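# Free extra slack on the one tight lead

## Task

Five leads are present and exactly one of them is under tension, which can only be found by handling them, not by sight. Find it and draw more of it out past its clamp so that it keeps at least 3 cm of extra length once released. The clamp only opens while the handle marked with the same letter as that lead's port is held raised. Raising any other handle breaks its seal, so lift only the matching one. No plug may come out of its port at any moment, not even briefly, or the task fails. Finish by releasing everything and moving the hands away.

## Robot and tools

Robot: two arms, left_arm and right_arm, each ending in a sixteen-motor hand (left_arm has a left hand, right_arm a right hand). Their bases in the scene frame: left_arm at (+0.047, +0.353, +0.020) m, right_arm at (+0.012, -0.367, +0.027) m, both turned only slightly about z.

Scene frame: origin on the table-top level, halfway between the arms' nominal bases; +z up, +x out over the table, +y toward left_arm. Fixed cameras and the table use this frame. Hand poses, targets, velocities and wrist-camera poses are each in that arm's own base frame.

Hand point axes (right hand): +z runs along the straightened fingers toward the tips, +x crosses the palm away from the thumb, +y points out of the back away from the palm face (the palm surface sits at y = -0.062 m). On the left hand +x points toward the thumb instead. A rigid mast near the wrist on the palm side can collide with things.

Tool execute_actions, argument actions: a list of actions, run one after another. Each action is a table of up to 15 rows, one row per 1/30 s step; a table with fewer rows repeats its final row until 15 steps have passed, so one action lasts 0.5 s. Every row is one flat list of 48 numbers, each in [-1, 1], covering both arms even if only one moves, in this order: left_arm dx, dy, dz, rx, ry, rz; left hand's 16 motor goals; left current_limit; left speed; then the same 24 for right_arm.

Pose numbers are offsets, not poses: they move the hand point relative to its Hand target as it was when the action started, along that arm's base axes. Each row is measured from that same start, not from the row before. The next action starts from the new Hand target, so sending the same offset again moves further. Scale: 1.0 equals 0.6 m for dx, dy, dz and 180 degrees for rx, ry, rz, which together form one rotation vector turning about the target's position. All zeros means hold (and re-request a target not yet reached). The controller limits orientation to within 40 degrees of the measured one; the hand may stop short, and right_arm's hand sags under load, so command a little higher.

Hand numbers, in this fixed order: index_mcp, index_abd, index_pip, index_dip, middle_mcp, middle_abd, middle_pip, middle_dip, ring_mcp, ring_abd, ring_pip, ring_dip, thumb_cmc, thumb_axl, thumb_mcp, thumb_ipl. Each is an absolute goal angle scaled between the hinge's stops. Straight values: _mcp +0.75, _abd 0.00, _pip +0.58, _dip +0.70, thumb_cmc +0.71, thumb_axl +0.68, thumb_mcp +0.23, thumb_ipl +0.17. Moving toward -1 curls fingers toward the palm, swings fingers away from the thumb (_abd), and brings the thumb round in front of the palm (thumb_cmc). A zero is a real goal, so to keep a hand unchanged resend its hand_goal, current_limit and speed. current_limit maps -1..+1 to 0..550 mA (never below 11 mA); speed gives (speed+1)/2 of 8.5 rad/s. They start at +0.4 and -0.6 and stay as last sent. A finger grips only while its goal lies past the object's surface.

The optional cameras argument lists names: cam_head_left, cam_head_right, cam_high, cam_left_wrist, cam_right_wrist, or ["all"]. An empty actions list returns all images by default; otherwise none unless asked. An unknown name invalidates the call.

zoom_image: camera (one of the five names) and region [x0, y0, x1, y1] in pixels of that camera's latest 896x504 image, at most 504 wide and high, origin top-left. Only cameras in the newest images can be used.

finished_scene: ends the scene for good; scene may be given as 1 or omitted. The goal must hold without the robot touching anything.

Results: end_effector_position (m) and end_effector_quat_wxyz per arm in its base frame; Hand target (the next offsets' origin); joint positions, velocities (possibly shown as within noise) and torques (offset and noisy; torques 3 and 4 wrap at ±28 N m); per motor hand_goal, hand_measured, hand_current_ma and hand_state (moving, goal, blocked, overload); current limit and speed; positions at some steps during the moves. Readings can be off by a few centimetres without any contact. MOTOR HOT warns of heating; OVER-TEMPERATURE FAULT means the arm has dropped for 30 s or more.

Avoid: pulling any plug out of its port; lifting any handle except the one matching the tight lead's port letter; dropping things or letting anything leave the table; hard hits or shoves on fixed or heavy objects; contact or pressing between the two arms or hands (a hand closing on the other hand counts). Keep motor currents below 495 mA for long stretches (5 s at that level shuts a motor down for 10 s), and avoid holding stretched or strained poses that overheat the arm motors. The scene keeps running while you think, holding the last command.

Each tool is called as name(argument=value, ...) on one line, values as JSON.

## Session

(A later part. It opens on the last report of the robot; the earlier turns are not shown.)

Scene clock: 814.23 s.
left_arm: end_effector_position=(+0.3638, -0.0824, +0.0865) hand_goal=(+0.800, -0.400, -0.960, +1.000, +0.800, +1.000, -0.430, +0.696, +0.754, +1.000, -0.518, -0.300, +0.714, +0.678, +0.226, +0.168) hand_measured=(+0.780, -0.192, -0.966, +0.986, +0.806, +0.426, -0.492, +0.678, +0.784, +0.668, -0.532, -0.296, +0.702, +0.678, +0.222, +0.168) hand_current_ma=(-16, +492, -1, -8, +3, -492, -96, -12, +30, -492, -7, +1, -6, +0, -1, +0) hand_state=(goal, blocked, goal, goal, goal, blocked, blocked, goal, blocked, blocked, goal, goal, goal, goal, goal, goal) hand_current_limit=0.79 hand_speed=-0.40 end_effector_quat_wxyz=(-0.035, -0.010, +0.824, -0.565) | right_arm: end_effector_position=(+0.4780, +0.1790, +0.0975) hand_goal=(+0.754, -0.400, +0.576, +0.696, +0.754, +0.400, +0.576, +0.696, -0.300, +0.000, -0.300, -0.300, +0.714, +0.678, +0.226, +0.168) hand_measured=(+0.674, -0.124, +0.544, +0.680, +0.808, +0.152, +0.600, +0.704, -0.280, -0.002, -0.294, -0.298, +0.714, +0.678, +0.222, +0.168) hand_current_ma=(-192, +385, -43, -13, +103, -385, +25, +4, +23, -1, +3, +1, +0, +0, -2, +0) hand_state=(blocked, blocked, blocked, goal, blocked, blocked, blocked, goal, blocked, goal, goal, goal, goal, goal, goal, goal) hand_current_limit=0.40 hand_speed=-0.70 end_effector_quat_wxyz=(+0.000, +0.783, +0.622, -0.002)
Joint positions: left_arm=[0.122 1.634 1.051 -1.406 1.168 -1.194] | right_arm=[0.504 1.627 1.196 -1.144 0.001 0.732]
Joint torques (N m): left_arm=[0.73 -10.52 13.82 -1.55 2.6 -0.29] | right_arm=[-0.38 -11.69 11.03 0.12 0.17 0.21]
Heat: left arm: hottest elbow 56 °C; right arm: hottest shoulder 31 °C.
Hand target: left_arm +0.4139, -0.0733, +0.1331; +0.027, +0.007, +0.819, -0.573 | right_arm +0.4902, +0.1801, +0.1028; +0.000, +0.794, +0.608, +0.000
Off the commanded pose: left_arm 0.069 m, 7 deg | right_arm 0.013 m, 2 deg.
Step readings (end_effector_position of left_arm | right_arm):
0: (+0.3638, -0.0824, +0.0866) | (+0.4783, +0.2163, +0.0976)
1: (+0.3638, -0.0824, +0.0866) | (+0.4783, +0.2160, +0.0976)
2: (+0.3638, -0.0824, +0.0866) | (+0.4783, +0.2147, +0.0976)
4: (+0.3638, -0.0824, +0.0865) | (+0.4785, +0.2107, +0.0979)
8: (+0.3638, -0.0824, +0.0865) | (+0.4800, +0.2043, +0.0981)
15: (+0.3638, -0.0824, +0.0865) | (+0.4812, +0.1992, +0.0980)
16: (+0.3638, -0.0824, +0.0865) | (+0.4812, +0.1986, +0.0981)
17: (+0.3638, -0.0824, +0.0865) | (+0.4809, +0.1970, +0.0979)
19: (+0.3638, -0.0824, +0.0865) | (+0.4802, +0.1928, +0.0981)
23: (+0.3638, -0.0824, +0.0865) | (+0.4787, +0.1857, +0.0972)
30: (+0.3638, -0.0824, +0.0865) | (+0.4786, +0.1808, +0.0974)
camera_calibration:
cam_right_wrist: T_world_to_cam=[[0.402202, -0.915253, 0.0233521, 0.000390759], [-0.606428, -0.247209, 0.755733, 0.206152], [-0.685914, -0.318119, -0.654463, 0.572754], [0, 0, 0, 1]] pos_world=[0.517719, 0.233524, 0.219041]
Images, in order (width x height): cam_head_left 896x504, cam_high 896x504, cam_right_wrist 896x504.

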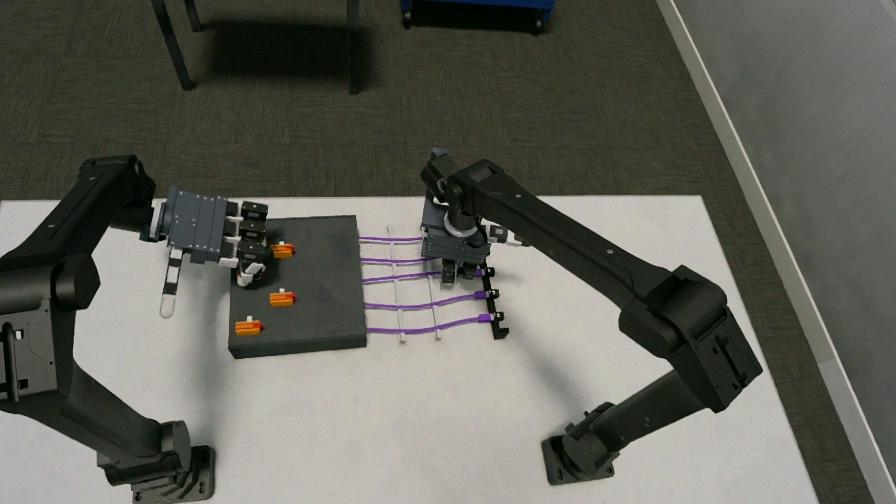

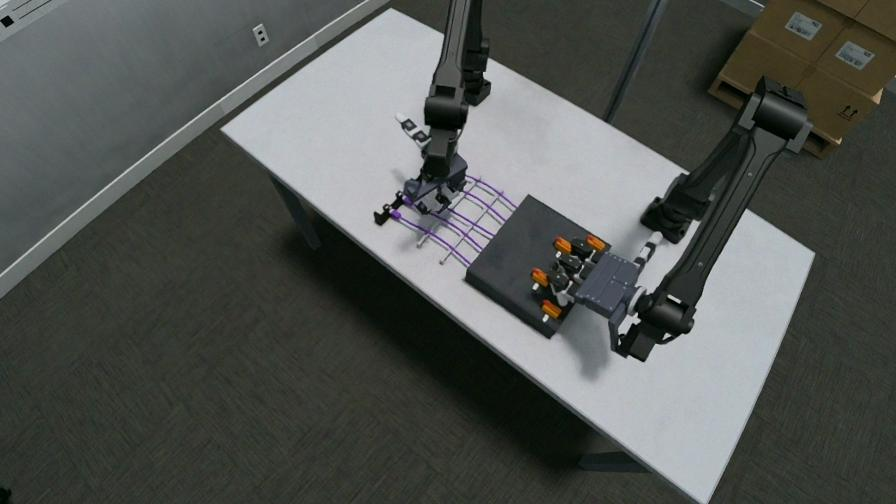

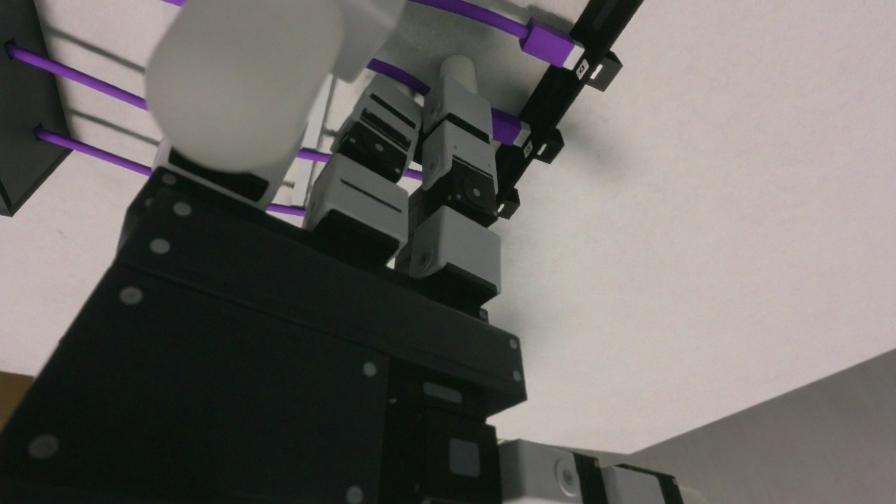

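execute_actions(actions=[[[0,0,0,0,0,0,0.80,-0.4,-0.96,1.0,0.80,1.0,-0.43,0.696,0.754,1.0,-0.518,-0.3,0.714,0.678,0.226,0.168,0.79,-0.4,-0.012,-0.044,0,0,0,-0.0833,0.80,-0.4,0.6,0.696,0.71,0.4,0.56,0.696,-0.3,0,-0.3,-0.3,0.714,0.678,0.226,0.168,0.6,-0.7]]], cameras=["cam_right_wrist"])

zoom_image(camera="cam_right_wrist", region=[300, 0, 600, 240])

Scene clock: 818.00 s.
left_arm: end_effector_position=(+0.3638, -0.0824, +0.0865) hand_goal=(+0.800, -0.400, -0.960, +1.000, +0.800, +1.000, -0.430, +0.696, +0.754, +1.000, -0.518, -0.300, +0.714, +0.678, +0.226, +0.168) hand_measured=(+0.780, -0.192, -0.966, +0.986, +0.806, +0.426, -0.492, +0.678, +0.784, +0.668, -0.532, -0.296, +0.702, +0.678, +0.222, +0.168) hand_current_ma=(-16, +492, -1, -8, +3, -492, -96, -12, +30, -492, -7, +1, -6, +0, -1, +0) hand_state=(goal, blocked, goal, goal, goal, blocked, blocked, goal, blocked, blocked, goal, goal, goal, goal, goal, goal) hand_current_limit=0.79 hand_speed=-0.40 end_effector_quat_wxyz=(-0.035, -0.010, +0.824, -0.565) | right_arm: end_effector_position=(+0.4750, +0.1586, +0.0989) hand_goal=(+0.800, -0.400, +0.600, +0.696, +0.710, +0.400, +0.560, +0.696, -0.300, +0.000, -0.300, -0.300, +0.714, +0.678, +0.226, +0.168) hand_measured=(+0.674, -0.132, +0.544, +0.666, +0.808, +0.152, +0.600, +0.706, -0.280, -0.002, -0.294, -0.298, +0.714, +0.678, +0.222, +0.168) hand_current_ma=(-391, +440, -102, -39, +262, -440, +58, +8, +23, -1, +3, +1, +0, +0, -2, +0) hand_state=(blocked, blocked, blocked, blocked, blocked, blocked, blocked, goal, blocked, goal, goal, goal, goal, goal, goal, goal) hand_current_limit=0.60 hand_speed=-0.70 end_effector_quat_wxyz=(+0.000, +0.852, +0.524, +0.002)
Joint positions: left_arm=[0.122 1.634 1.051 -1.406 1.168 -1.194] | right_arm=[0.489 1.637 1.212 -1.142 0 0.957]
Joint torques (N m): left_arm=[0.15 -11.22 13.71 -1.66 2.58 -0.28] | right_arm=[-0.85 -12.28 10.44 -0.01 0.2 0.36]
Heat: left arm: hottest elbow 57 °C; right arm: hottest shoulder 32 °C.
Hand target: left_arm +0.4139, -0.0733, +0.1331; +0.027, +0.007, +0.819, -0.573 | right_arm +0.4831, +0.1537, +0.1030; +0.000, +0.866, +0.499, +0.000
Off the commanded pose: left_arm 0.069 m, 7 deg | right_arm 0.010 m, 3 deg.
Step readings (end_effector_position of left_arm | right_arm):
0: (+0.3638, -0.0824, +0.0865) | (+0.4780, +0.1789, +0.0975)
1: (+0.3638, -0.0824, +0.0865) | (+0.4778, +0.1787, +0.0975)
2: (+0.3638, -0.0824, +0.0865) | (+0.4773, +0.1773, +0.0975)
4: (+0.3638, -0.0824, +0.0865) | (+0.4765, +0.1722, +0.0980)
8: (+0.3638, -0.0824, +0.0865) | (+0.4762, +0.1649, +0.0989)
15: (+0.3638, -0.0824, +0.0865) | (+0.4754, +0.1600, +0.0988)
camera_calibration:
cam_right_wrist: T_world_to_cam=[[0.17258, -0.98476, 0.0215405, 0.103205], [-0.653116, -0.0980344, 0.750886, 0.197217], [-0.73733, -0.143656, -0.660081, 0.562429], [0, 0, 0, 1]] pos_world=[0.52569, 0.201762, 0.220938]
Images, in order (width x height): cam_right_wrist 896x504.

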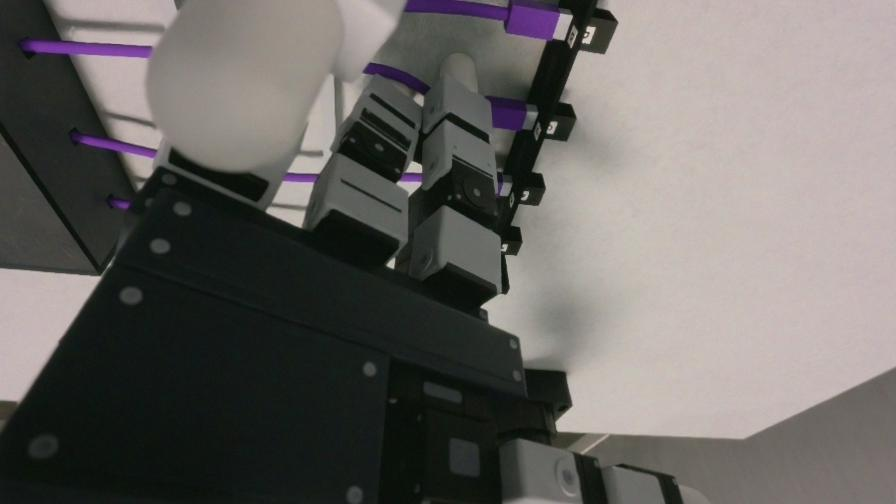

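Scaled by 1.680 from the camera's 896x504 image, which has a finer 1280x720 frame.

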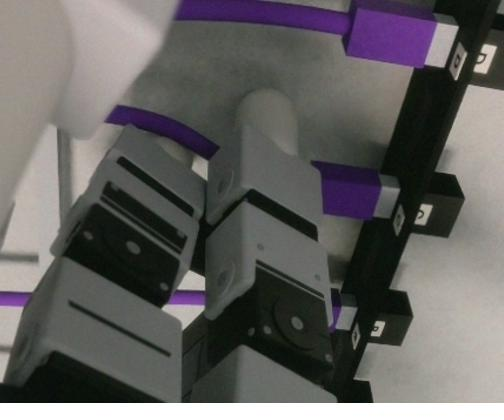

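execute_actions(actions=[], cameras=["cam_head_left","cam_head_right","cam_high"])

zoom_image(camera="cam_head_left", region=[400, 230, 520, 320])

zoom_image(camera="cam_high", region=[380, 160, 500, 250])

zoom_image(camera="cam_head_right", region=[400, 230, 520, 320])

Scene clock: 818.63 s.
left_arm: end_effector_position=(+0.3638, -0.0824, +0.0865) hand_goal=(+0.800, -0.400, -0.960, +1.000, +0.800, +1.000, -0.430, +0.696, +0.754, +1.000, -0.518, -0.300, +0.714, +0.678, +0.226, +0.168) hand_measured=(+0.780, -0.192, -0.966, +0.986, +0.806, +0.426, -0.492, +0.678, +0.784, +0.668, -0.532, -0.296, +0.702, +0.678, +0.222, +0.168) hand_current_ma=(-16, +492, -1, -8, +3, -492, -96, -12, +30, -492, -7, +1, -6, +0, -1, +0) hand_state=(goal, blocked, goal, goal, goal, blocked, blocked, goal, blocked, blocked, goal, goal, goal, goal, goal, goal) hand_current_limit=0.79 hand_speed=-0.40 end_effector_quat_wxyz=(-0.035, -0.010, +0.824, -0.565) | right_arm: end_effector_position=(+0.4749, +0.1586, +0.0989) hand_goal=(+0.800, -0.400, +0.600, +0.696, +0.710, +0.400, +0.560, +0.696, -0.300, +0.000, -0.300, -0.300, +0.714, +0.678, +0.226, +0.168) hand_measured=(+0.674, -0.132, +0.544, +0.666, +0.808, +0.152, +0.600, +0.708, -0.280, -0.002, -0.294, -0.298, +0.714, +0.678, +0.222, +0.168) hand_current_ma=(-391, +440, -102, -40, +262, -440, +58, +8, +23, -1, +3, +1, +0, +0, -2, +0) hand_state=(blocked, blocked, blocked, blocked, blocked, blocked, blocked, goal, blocked, goal, goal, goal, goal, goal, goal, goal) hand_current_limit=0.60 hand_speed=-0.70 end_effector_quat_wxyz=(+0.000, +0.852, +0.524, +0.002)
Joint positions: left_arm=[0.122 1.634 1.051 -1.406 1.168 -1.194] | right_arm=[0.489 1.637 1.212 -1.142 0 0.957]
Joint velocities: within noise
Joint torques (N m): left_arm=[0.56 -10.87 13.71 -1.55 2.62 -0.23] | right_arm=[-0.91 -12.28 10.43 -0.01 0.2 0.37]
Heat: left arm: hottest elbow 57 °C; right arm: hottest shoulder 32 °C.
Hand target: left_arm +0.4139, -0.0733, +0.1331; +0.027, +0.007, +0.819, -0.573 | right_arm +0.4831, +0.1537, +0.1030; +0.000, +0.866, +0.499, +0.000
Off the commanded pose: left_arm 0.069 m, 7 deg | right_arm 0.010 m, 3 deg.
Images, in order (width x height): cam_head_left 896x504, cam_head_right 896x504, cam_high 896x504.

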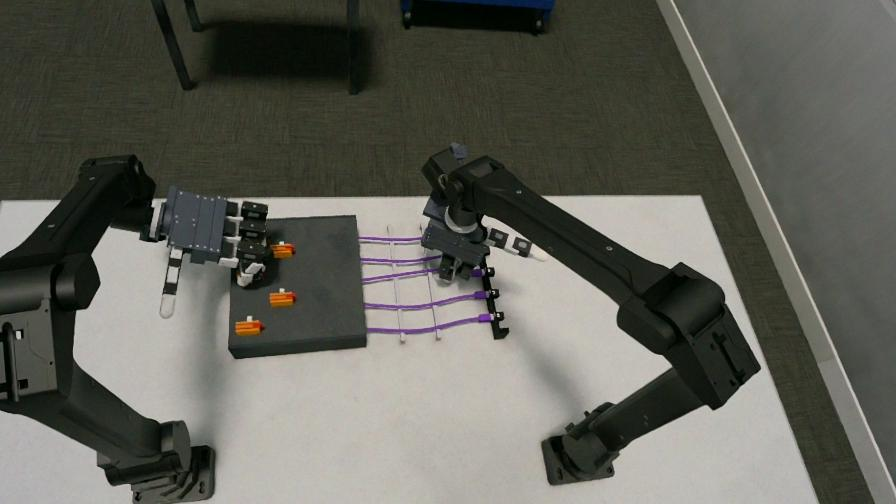

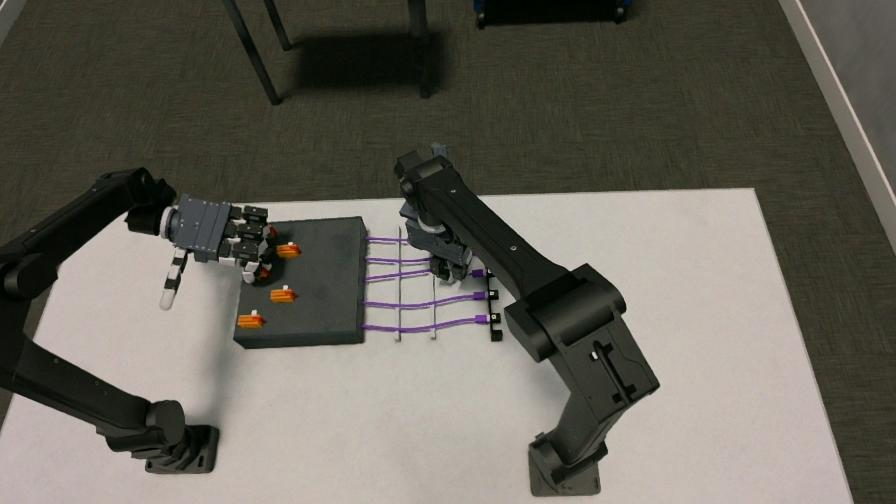

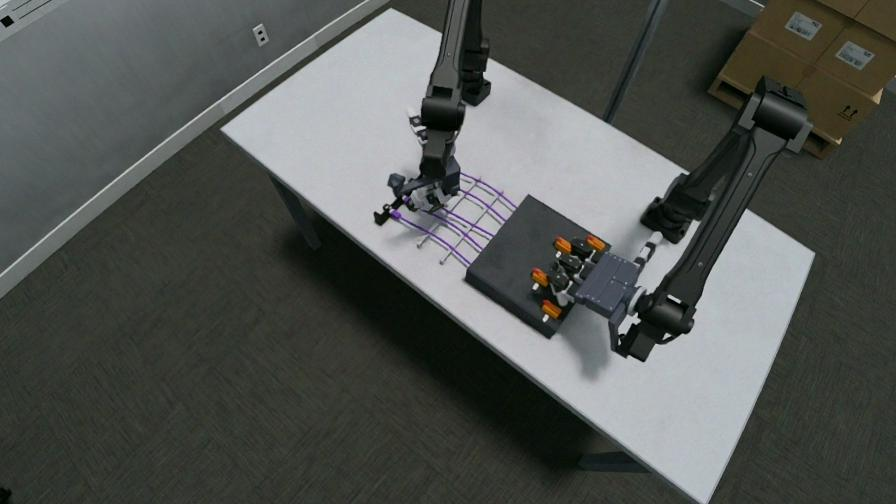

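Scaled by 4.200 from the camera's 896x504 image, which has a finer 1280x720 frame.

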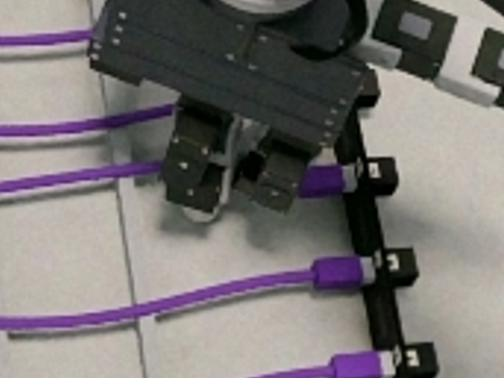

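Scaled by 4.200 from the camera's 896x504 image, which has a finer 1280x720 frame.

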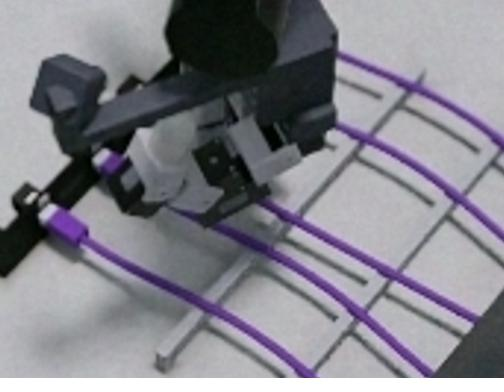

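Scaled by 4.200 from the camera's 896x504 image, which has a finer 1280x720 frame.

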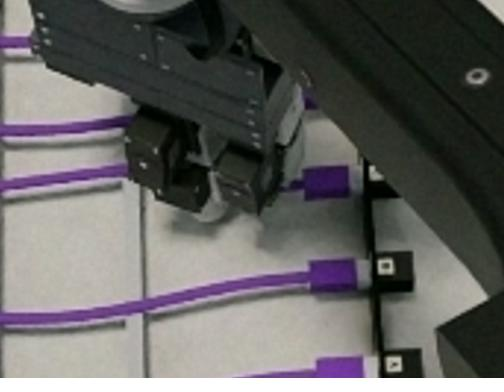

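execute_actions(actions=[[[0,0,0,0,0,0,0.80,-0.4,-0.96,1.0,0.80,1.0,-0.43,0.696,0.754,1.0,-0.518,-0.3,0.714,0.678,0.226,0.168,0.79,-0.4,-0.0225,-0.040,0,0,0,-0.0833,0.83,-0.4,0.62,0.696,0.68,0.4,0.54,0.696,-0.3,0,-0.3,-0.3,0.714,0.678,0.226,0.168,0.77,-0.7]]], cameras=["cam_right_wrist"])

zoom_image(camera="cam_right_wrist", region=[300, 0, 600, 240])

Scene clock: 820.80 s.
left_arm: end_effector_position=(+0.3638, -0.0824, +0.0865) hand_goal=(+0.800, -0.400, -0.960, +1.000, +0.800, +1.000, -0.430, +0.696, +0.754, +1.000, -0.518, -0.300, +0.714, +0.678, +0.226, +0.168) hand_measured=(+0.780, -0.192, -0.966, +0.986, +0.806, +0.426, -0.492, +0.678, +0.784, +0.668, -0.532, -0.296, +0.702, +0.678, +0.222, +0.168) hand_current_ma=(-16, +492, -1, -8, +3, -492, -96, -12, +30, -492, -7, +1, -6, +0, -1, +0) hand_state=(goal, blocked, goal, goal, goal, blocked, blocked, goal, blocked, blocked, goal, goal, goal, goal, goal, goal) hand_current_limit=0.79 hand_speed=-0.40 end_effector_quat_wxyz=(-0.035, -0.010, +0.824, -0.565) | right_arm: end_effector_position=(+0.4674, +0.1404, +0.0998) hand_goal=(+0.830, -0.400, +0.620, +0.696, +0.680, +0.400, +0.540, +0.696, -0.300, +0.000, -0.300, -0.300, +0.714, +0.678, +0.226, +0.168) hand_measured=(+0.674, -0.138, +0.544, +0.658, +0.804, +0.152, +0.598, +0.712, -0.280, -0.002, -0.294, -0.298, +0.714, +0.678, +0.222, +0.168) hand_current_ma=(-487, +487, -164, -57, +384, -487, +109, +14, +23, -1, +3, +1, +0, +0, -2, +0) hand_state=(blocked, blocked, blocked, blocked, blocked, blocked, blocked, goal, blocked, goal, goal, goal, goal, goal, goal, goal) hand_current_limit=0.77 hand_speed=-0.70 end_effector_quat_wxyz=(-0.002, +0.909, +0.416, +0.009)
Joint positions: left_arm=[0.122 1.634 1.051 -1.406 1.168 -1.194] | right_arm=[0.471 1.64 1.219 -1.131 -0.004 1.184]
Joint torques (N m): left_arm=[0.56 -10.93 13.72 -1.54 2.56 -0.25] | right_arm=[-1.2 -12.63 9.81 -0.43 0.37 0.48]
Heat: left arm: hottest elbow 57 °C; right arm: hottest shoulder 32 °C.
Hand target: left_arm +0.4139, -0.0733, +0.1331; +0.027, +0.007, +0.819, -0.573 | right_arm +0.4695, +0.1296, +0.1030; +0.000, +0.924, +0.382, +0.000
Off the commanded pose: left_arm 0.069 m, 7 deg | right_arm 0.011 m, 4 deg.
Step readings (end_effector_position of left_arm | right_arm):
0: (+0.3638, -0.0824, +0.0865) | (+0.4749, +0.1586, +0.0989)
1: (+0.3638, -0.0824, +0.0865) | (+0.4748, +0.1584, +0.0989)
2: (+0.3638, -0.0824, +0.0865) | (+0.4741, +0.1574, +0.0989)
4: (+0.3638, -0.0824, +0.0865) | (+0.4727, +0.1535, +0.0989)
8: (+0.3638, -0.0824, +0.0865) | (+0.4706, +0.1464, +0.0996)
15: (+0.3638, -0.0824, +0.0865) | (+0.4682, +0.1416, +0.0997)
camera_calibration:
cam_right_wrist: T_world_to_cam=[[-0.0718084, -0.997377, 0.00909262, 0.203819], [-0.666211, 0.0547458, 0.743751, 0.175255], [-0.742298, 0.0473499, -0.668395, 0.531166], [0, 0, 0, 1]] pos_world=[0.525676, 0.168539, 0.222829]
Images, in order (width x height): cam_right_wrist 896x504.

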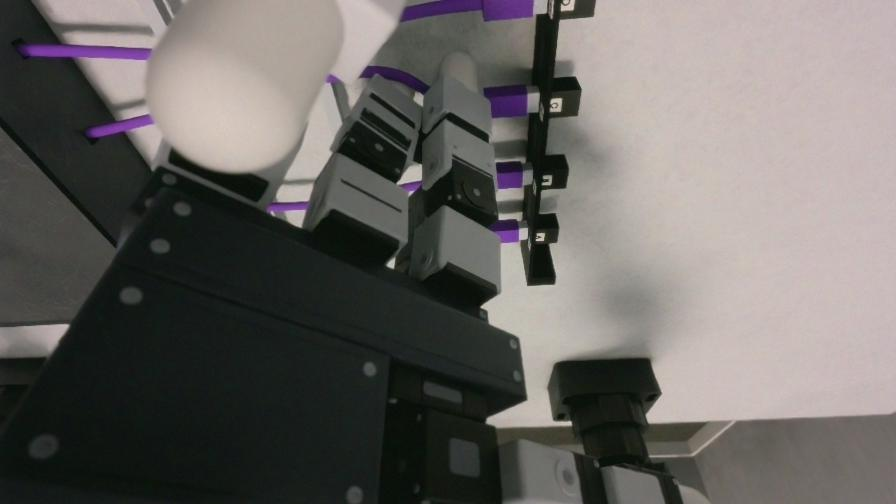

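Scaled by 1.680 from the camera's 896x504 image, which has a finer 1280x720 frame.

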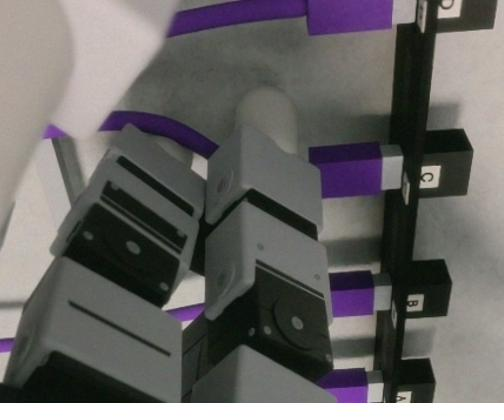

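execute_actions(actions=[[[0,0,0,0,0,0,0.80,-0.4,-0.96,1.0,0.80,1.0,-0.43,0.696,0.754,1.0,-0.518,-0.3,0.714,0.678,0.226,0.168,0.79,-0.4,-0.029,-0.034,0,0,0,-0.0833,0.83,-0.4,0.62,0.696,0.68,0.4,0.54,0.696,-0.3,0,-0.3,-0.3,0.714,0.678,0.226,0.168,0.77,-0.7]],[[0,0,0,0,0,0,0.80,-0.4,-0.96,1.0,0.80,1.0,-0.43,0.696,0.754,1.0,-0.518,-0.3,0.714,0.678,0.226,0.168,0.79,-0.4,-0.0305,-0.024,0,0,0,-0.0833,0.83,-0.4,0.62,0.696,0.68,0.4,0.54,0.696,-0.3,0,-0.3,-0.3,0.714,0.678,0.226,0.168,0.77,-0.7]]], cameras=["cam_right_wrist"])

zoom_image(camera="cam_right_wrist", region=[300, 0, 600, 240])

Scene clock: 823.03 s.
left_arm: end_effector_position=(+0.3638, -0.0824, +0.0865) hand_goal=(+0.800, -0.400, -0.960, +1.000, +0.800, +1.000, -0.430, +0.696, +0.754, +1.000, -0.518, -0.300, +0.714, +0.678, +0.226, +0.168) hand_measured=(+0.780, -0.192, -0.966, +0.986, +0.806, +0.426, -0.492, +0.678, +0.784, +0.668, -0.532, -0.296, +0.702, +0.678, +0.222, +0.168) hand_current_ma=(-16, +492, -1, -8, +3, -492, -96, -12, +30, -492, -7, +1, -6, +0, -1, +0) hand_state=(goal, blocked, goal, goal, goal, blocked, blocked, goal, blocked, blocked, goal, goal, goal, goal, goal, goal) hand_current_limit=0.79 hand_speed=-0.40 end_effector_quat_wxyz=(-0.035, -0.010, +0.824, -0.565) | right_arm: end_effector_position=(+0.4434, +0.1105, +0.1005) hand_goal=(+0.830, -0.400, +0.620, +0.696, +0.680, +0.400, +0.540, +0.696, -0.300, +0.000, -0.300, -0.300, +0.714, +0.678, +0.226, +0.168) hand_measured=(+0.674, -0.144, +0.544, +0.654, +0.804, +0.152, +0.598, +0.716, -0.280, -0.002, -0.294, -0.298, +0.714, +0.678, +0.222, +0.168) hand_current_ma=(-487, +487, -164, -64, +384, -487, +109, +19, +23, -1, +3, +1, +0, +0, -2, +0) hand_state=(blocked, blocked, blocked, blocked, blocked, blocked, blocked, goal, blocked, goal, goal, goal, goal, goal, goal, goal) hand_current_limit=0.77 hand_speed=-0.70 end_effector_quat_wxyz=(-0.009, +0.984, +0.176, +0.023)
Joint positions: left_arm=[0.122 1.634 1.051 -1.406 1.168 -1.194] | right_arm=[0.426 1.642 1.228 -1.108 -0.007 1.642]
Joint torques (N m): left_arm=[0.56 -10.99 13.79 -1.44 2.59 -0.3] | right_arm=[-1.61 -13.22 8.85 -1.22 0.48 0.62]
Heat: left arm: hottest elbow 58 °C; right arm: hottest shoulder 32 °C.
Hand target: left_arm +0.4139, -0.0733, +0.1331; +0.027, +0.007, +0.819, -0.573 | right_arm +0.4338, +0.0948, +0.1029; +0.000, +0.992, +0.130, +0.000
Off the commanded pose: left_arm 0.069 m, 7 deg | right_arm 0.018 m, 6 deg.
Step readings (end_effector_position of left_arm | right_arm):
0: (+0.3638, -0.0824, +0.0865) | (+0.4674, +0.1403, +0.0998)
1: (+0.3638, -0.0824, +0.0865) | (+0.4672, +0.1402, +0.0998)
2: (+0.3638, -0.0824, +0.0865) | (+0.4664, +0.1392, +0.0998)
4: (+0.3638, -0.0824, +0.0865) | (+0.4646, +0.1357, +0.0997)
8: (+0.3638, -0.0824, +0.0865) | (+0.4611, +0.1292, +0.1000)
15: (+0.3638, -0.0824, +0.0865) | (+0.4577, +0.1251, +0.1004)
16: (+0.3638, -0.0824, +0.0865) | (+0.4573, +0.1248, +0.1002)
17: (+0.3638, -0.0824, +0.0865) | (+0.4562, +0.1238, +0.1002)
19: (+0.3638, -0.0824, +0.0865) | (+0.4536, +0.1207, +0.1001)
23: (+0.3638, -0.0824, +0.0865) | (+0.4487, +0.1150, +0.1003)
30: (+0.3638, -0.0824, +0.0865) | (+0.4445, +0.1114, +0.1005)
camera_calibration:
cam_right_wrist: T_world_to_cam=[[-0.543762, -0.838954, -0.0219117, 0.367176], [-0.573634, 0.352486, 0.73939, 0.0868867], [-0.61259, 0.414621, -0.672921, 0.417598], [0, 0, 0, 1]] pos_world=[0.505314, 0.104272, 0.224812]
Images, in order (width x height): cam_right_wrist 896x504.

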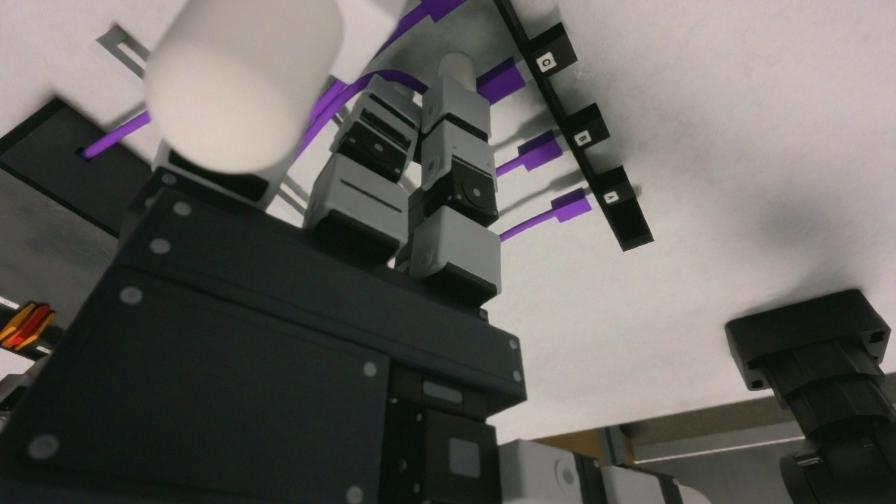

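Scaled by 1.680 from the camera's 896x504 image, which has a finer 1280x720 frame.

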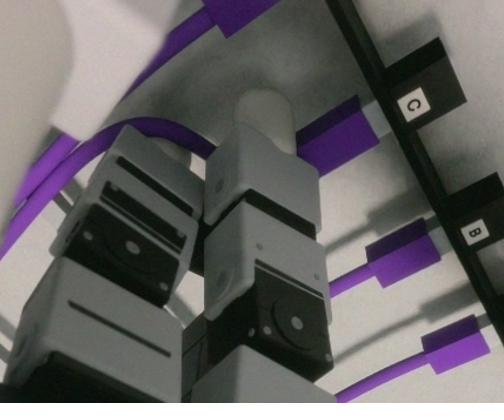

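execute_actions(actions=[], cameras=["cam_head_left","cam_head_right","cam_high"])

zoom_image(camera="cam_head_left", region=[400, 230, 520, 320])

zoom_image(camera="cam_high", region=[380, 160, 500, 250])

zoom_image(camera="cam_head_right", region=[400, 230, 520, 320])

Scene clock: 825.70 s.
left_arm: end_effector_position=(+0.3638, -0.0824, +0.0865) hand_goal=(+0.800, -0.400, -0.960, +1.000, +0.800, +1.000, -0.430, +0.696, +0.754, +1.000, -0.518, -0.300, +0.714, +0.678, +0.226, +0.168) hand_measured=(+0.780, -0.192, -0.966, +0.986, +0.806, +0.426, -0.492, +0.678, +0.784, +0.668, -0.532, -0.296, +0.702, +0.678, +0.222, +0.168) hand_current_ma=(-16, +492, -1, -8, +3, -492, -96, -12, +30, -492, -7, +1, -6, +0, -1, +0) hand_state=(goal, blocked, goal, goal, goal, blocked, blocked, goal, blocked, blocked, goal, goal, goal, goal, goal, goal) hand_current_limit=0.79 hand_speed=-0.40 end_effector_quat_wxyz=(-0.035, -0.010, +0.824, -0.565) | right_arm: end_effector_position=(+0.4434, +0.1105, +0.1005) hand_goal=(+0.830, -0.400, +0.620, +0.696, +0.680, +0.400, +0.540, +0.696, -0.300, +0.000, -0.300, -0.300, +0.714, +0.678, +0.226, +0.168) hand_measured=(+0.674, -0.144, +0.544, +0.654, +0.804, +0.152, +0.598, +0.716, -0.280, -0.002, -0.294, -0.298, +0.714, +0.678, +0.222, +0.168) hand_current_ma=(-487, +487, -164, -64, +384, -487, +109, +19, +23, -1, +3, +1, +0, +0, -2, +0) hand_state=(blocked, blocked, blocked, blocked, blocked, blocked, blocked, goal, blocked, goal, goal, goal, goal, goal, goal, goal) hand_current_limit=0.77 hand_speed=-0.70 end_effector_quat_wxyz=(-0.009, +0.984, +0.176, +0.023)
Joint positions: left_arm=[0.122 1.634 1.051 -1.406 1.168 -1.194] | right_arm=[0.426 1.642 1.228 -1.108 -0.007 1.643]
Joint velocities: within noise
Joint torques (N m): left_arm=[0.26 -10.81 13.82 -1.25 2.55 -0.24] | right_arm=[-1.55 -13.22 8.88 -1.2 0.48 0.63]
Heat: left arm: hottest elbow 58 °C; right arm: hottest shoulder 32 °C.
Hand target: left_arm +0.4139, -0.0733, +0.1331; +0.027, +0.007, +0.819, -0.573 | right_arm +0.4338, +0.0948, +0.1029; +0.000, +0.992, +0.130, +0.000
Off the commanded pose: left_arm 0.069 m, 7 deg | right_arm 0.018 m, 6 deg.
Images, in order (width x height): cam_head_left 896x504, cam_head_right 896x504, cam_high 896x504.

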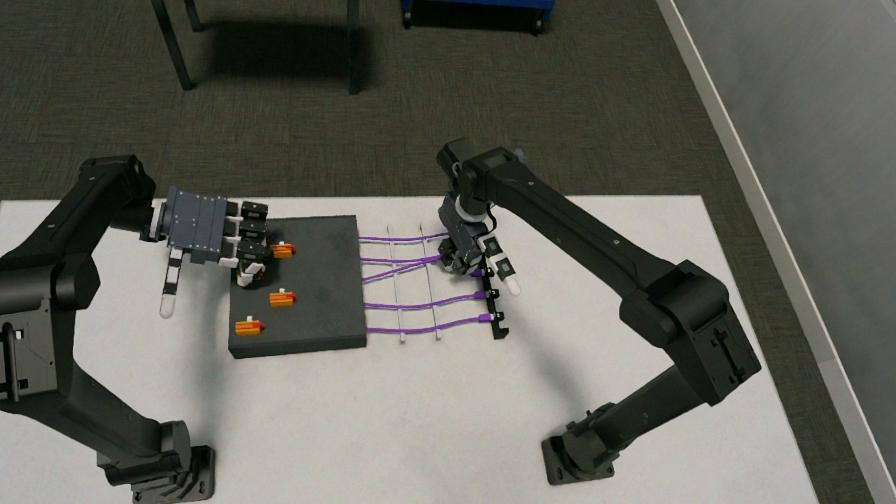

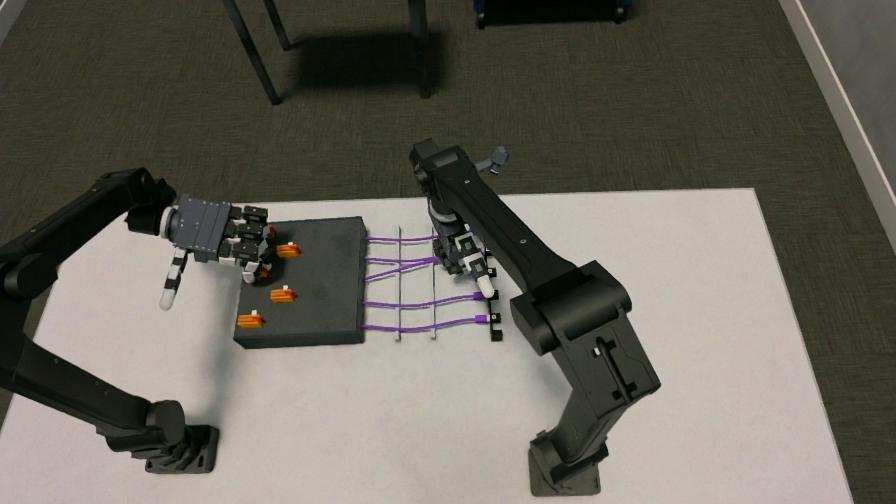

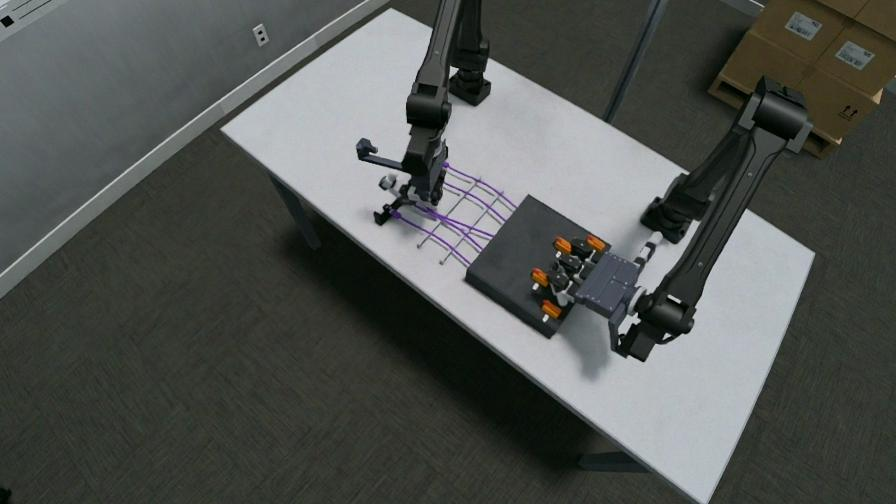

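Scaled by 4.200 from the camera's 896x504 image, which has a finer 1280x720 frame.

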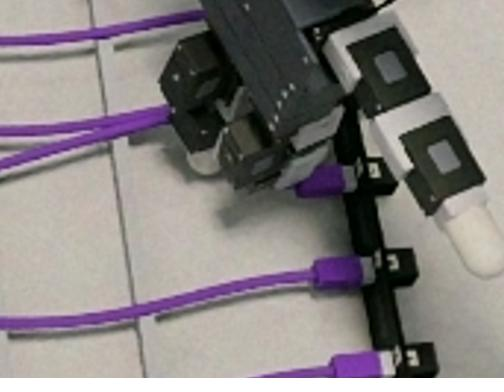

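Scaled by 4.200 from the camera's 896x504 image, which has a finer 1280x720 frame.

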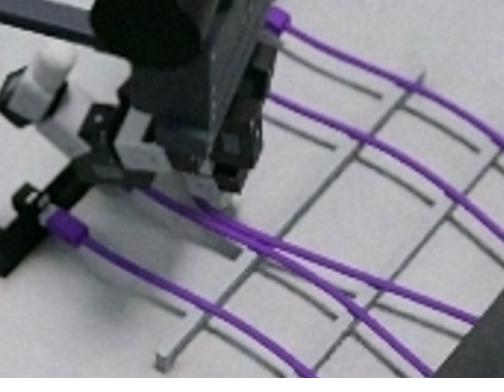

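Scaled by 4.200 from the camera's 896x504 image, which has a finer 1280x720 frame.

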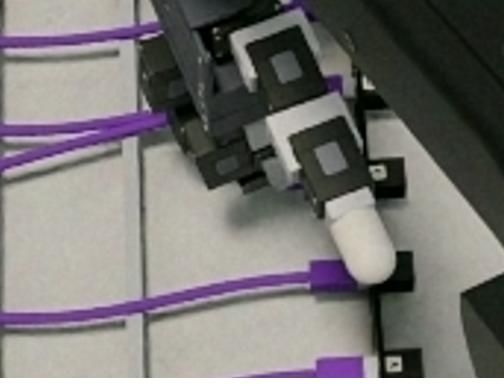

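zoom_image(camera="cam_head_left", region=[430, 250, 490, 295])

zoom_image(camera="cam_head_right", region=[430, 245, 490, 290])

zoom_image(camera="cam_high", region=[380, 180, 450, 232])

Scaled by 8.400 from the camera's 896x504 image, which has a finer 1280x720 frame.

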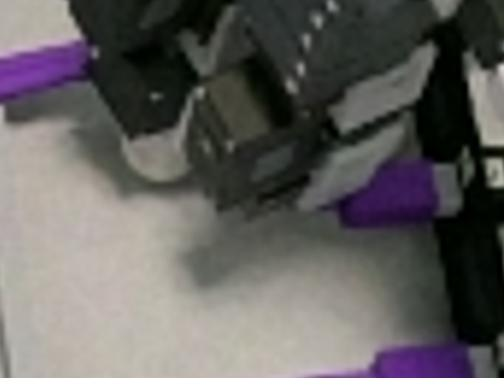

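Scaled by 8.400 from the camera's 896x504 image, which has a finer 1280x720 frame.

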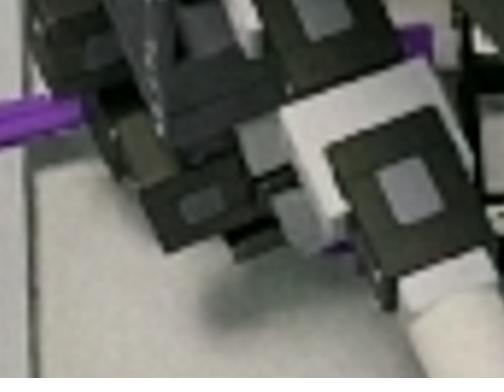

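Scaled by 7.200 from the camera's 896x504 image, which has a finer 1280x720 frame.

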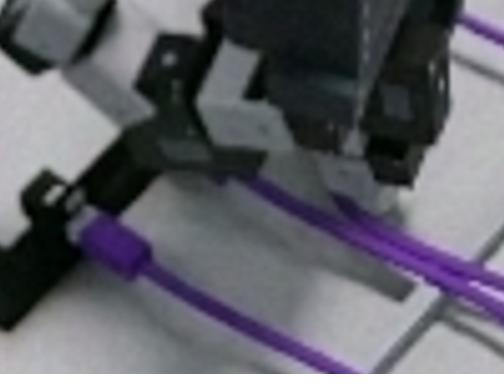

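execute_actions(actions=[], cameras=["cam_right_wrist","cam_head_right"])

zoom_image(camera="cam_right_wrist", region=[340, 30, 540, 150])

Scene clock: 832.57 s.
left_arm: end_effector_position=(+0.3638, -0.0824, +0.0865) hand_goal=(+0.800, -0.400, -0.960, +1.000, +0.800, +1.000, -0.430, +0.696, +0.754, +1.000, -0.518, -0.300, +0.714, +0.678, +0.226, +0.168) hand_measured=(+0.780, -0.192, -0.966, +0.986, +0.806, +0.426, -0.492, +0.678, +0.784, +0.668, -0.532, -0.296, +0.702, +0.678, +0.222, +0.168) hand_current_ma=(-16, +492, -1, -8, +3, -492, -96, -12, +30, -492, -7, +1, -6, +0, -1, +0) hand_state=(goal, blocked, goal, goal, goal, blocked, blocked, goal, blocked, blocked, goal, goal, goal, goal, goal, goal) hand_current_limit=0.79 hand_speed=-0.40 end_effector_quat_wxyz=(-0.035, -0.010, +0.824, -0.565) | right_arm: end_effector_position=(+0.4434, +0.1105, +0.1005) hand_goal=(+0.830, -0.400, +0.620, +0.696, +0.680, +0.400, +0.540, +0.696, -0.300, +0.000, -0.300, -0.300, +0.714, +0.678, +0.226, +0.168) hand_measured=(+0.674, -0.144, +0.544, +0.654, +0.804, +0.152, +0.598, +0.716, -0.280, -0.002, -0.294, -0.298, +0.714, +0.678, +0.222, +0.168) hand_current_ma=(-487, +487, -164, -64, +384, -487, +109, +19, +23, -1, +3, +1, +0, +0, -2, +0) hand_state=(blocked, blocked, blocked, blocked, blocked, blocked, blocked, goal, blocked, goal, goal, goal, goal, goal, goal, goal) hand_current_limit=0.77 hand_speed=-0.70 end_effector_quat_wxyz=(-0.009, +0.984, +0.176, +0.023)
Joint positions: left_arm=[0.122 1.634 1.051 -1.406 1.168 -1.194] | right_arm=[0.426 1.642 1.228 -1.108 -0.007 1.643]
Joint velocities: within noise
Joint torques (N m): left_arm=[0.91 -11.46 13.83 -1.54 2.57 -0.31] | right_arm=[-1.49 -13.16 8.88 -1.21 0.48 0.63]
Heat: left arm: hottest elbow 59 °C; right arm: hottest shoulder 32 °C.
Hand target: left_arm +0.4139, -0.0733, +0.1331; +0.027, +0.007, +0.819, -0.573 | right_arm +0.4338, +0.0948, +0.1029; +0.000, +0.992, +0.130, +0.000
Off the commanded pose: left_arm 0.069 m, 7 deg | right_arm 0.018 m, 6 deg.
camera_calibration:
cam_right_wrist: T_world_to_cam=[[-0.544089, -0.838741, -0.0218955, 0.367178], [-0.573512, 0.352734, 0.739366, 0.0867821], [-0.612414, 0.414839, -0.672947, 0.417472], [0, 0, 0, 1]] pos_world=[0.505214, 0.104173, 0.224812]
Images, in order (width x height): cam_head_right 896x504, cam_right_wrist 896x504.

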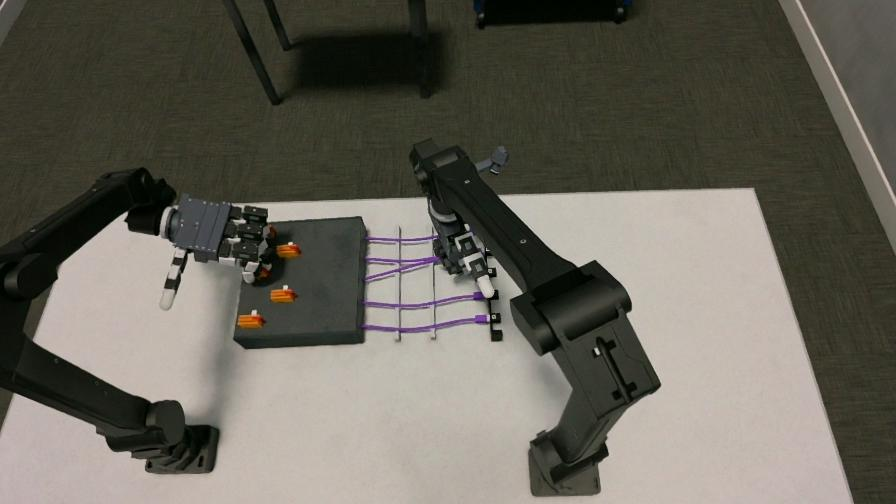

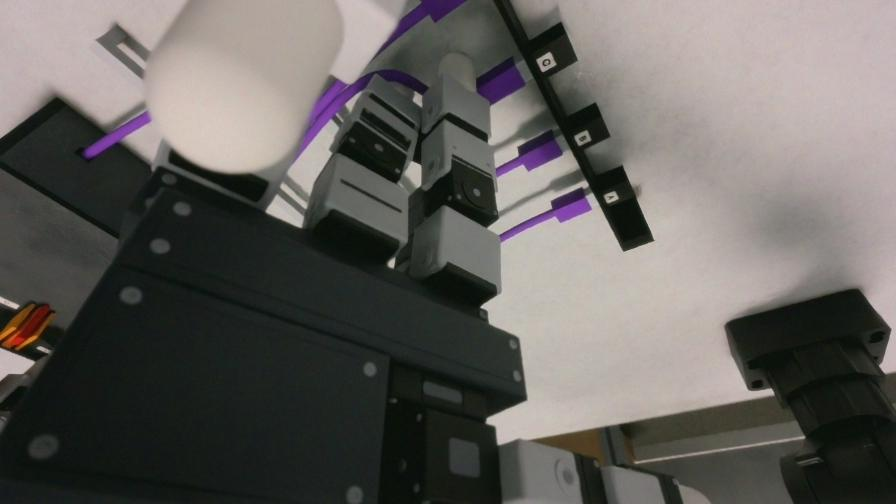

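Scaled by 2.520 from the camera's 896x504 image, which has a finer 1280x720 frame.

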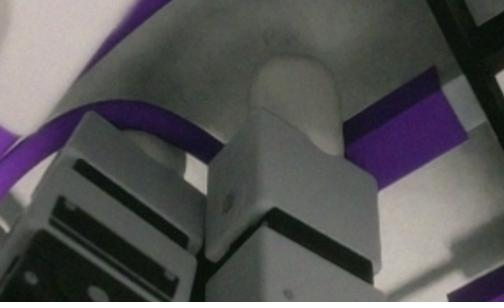

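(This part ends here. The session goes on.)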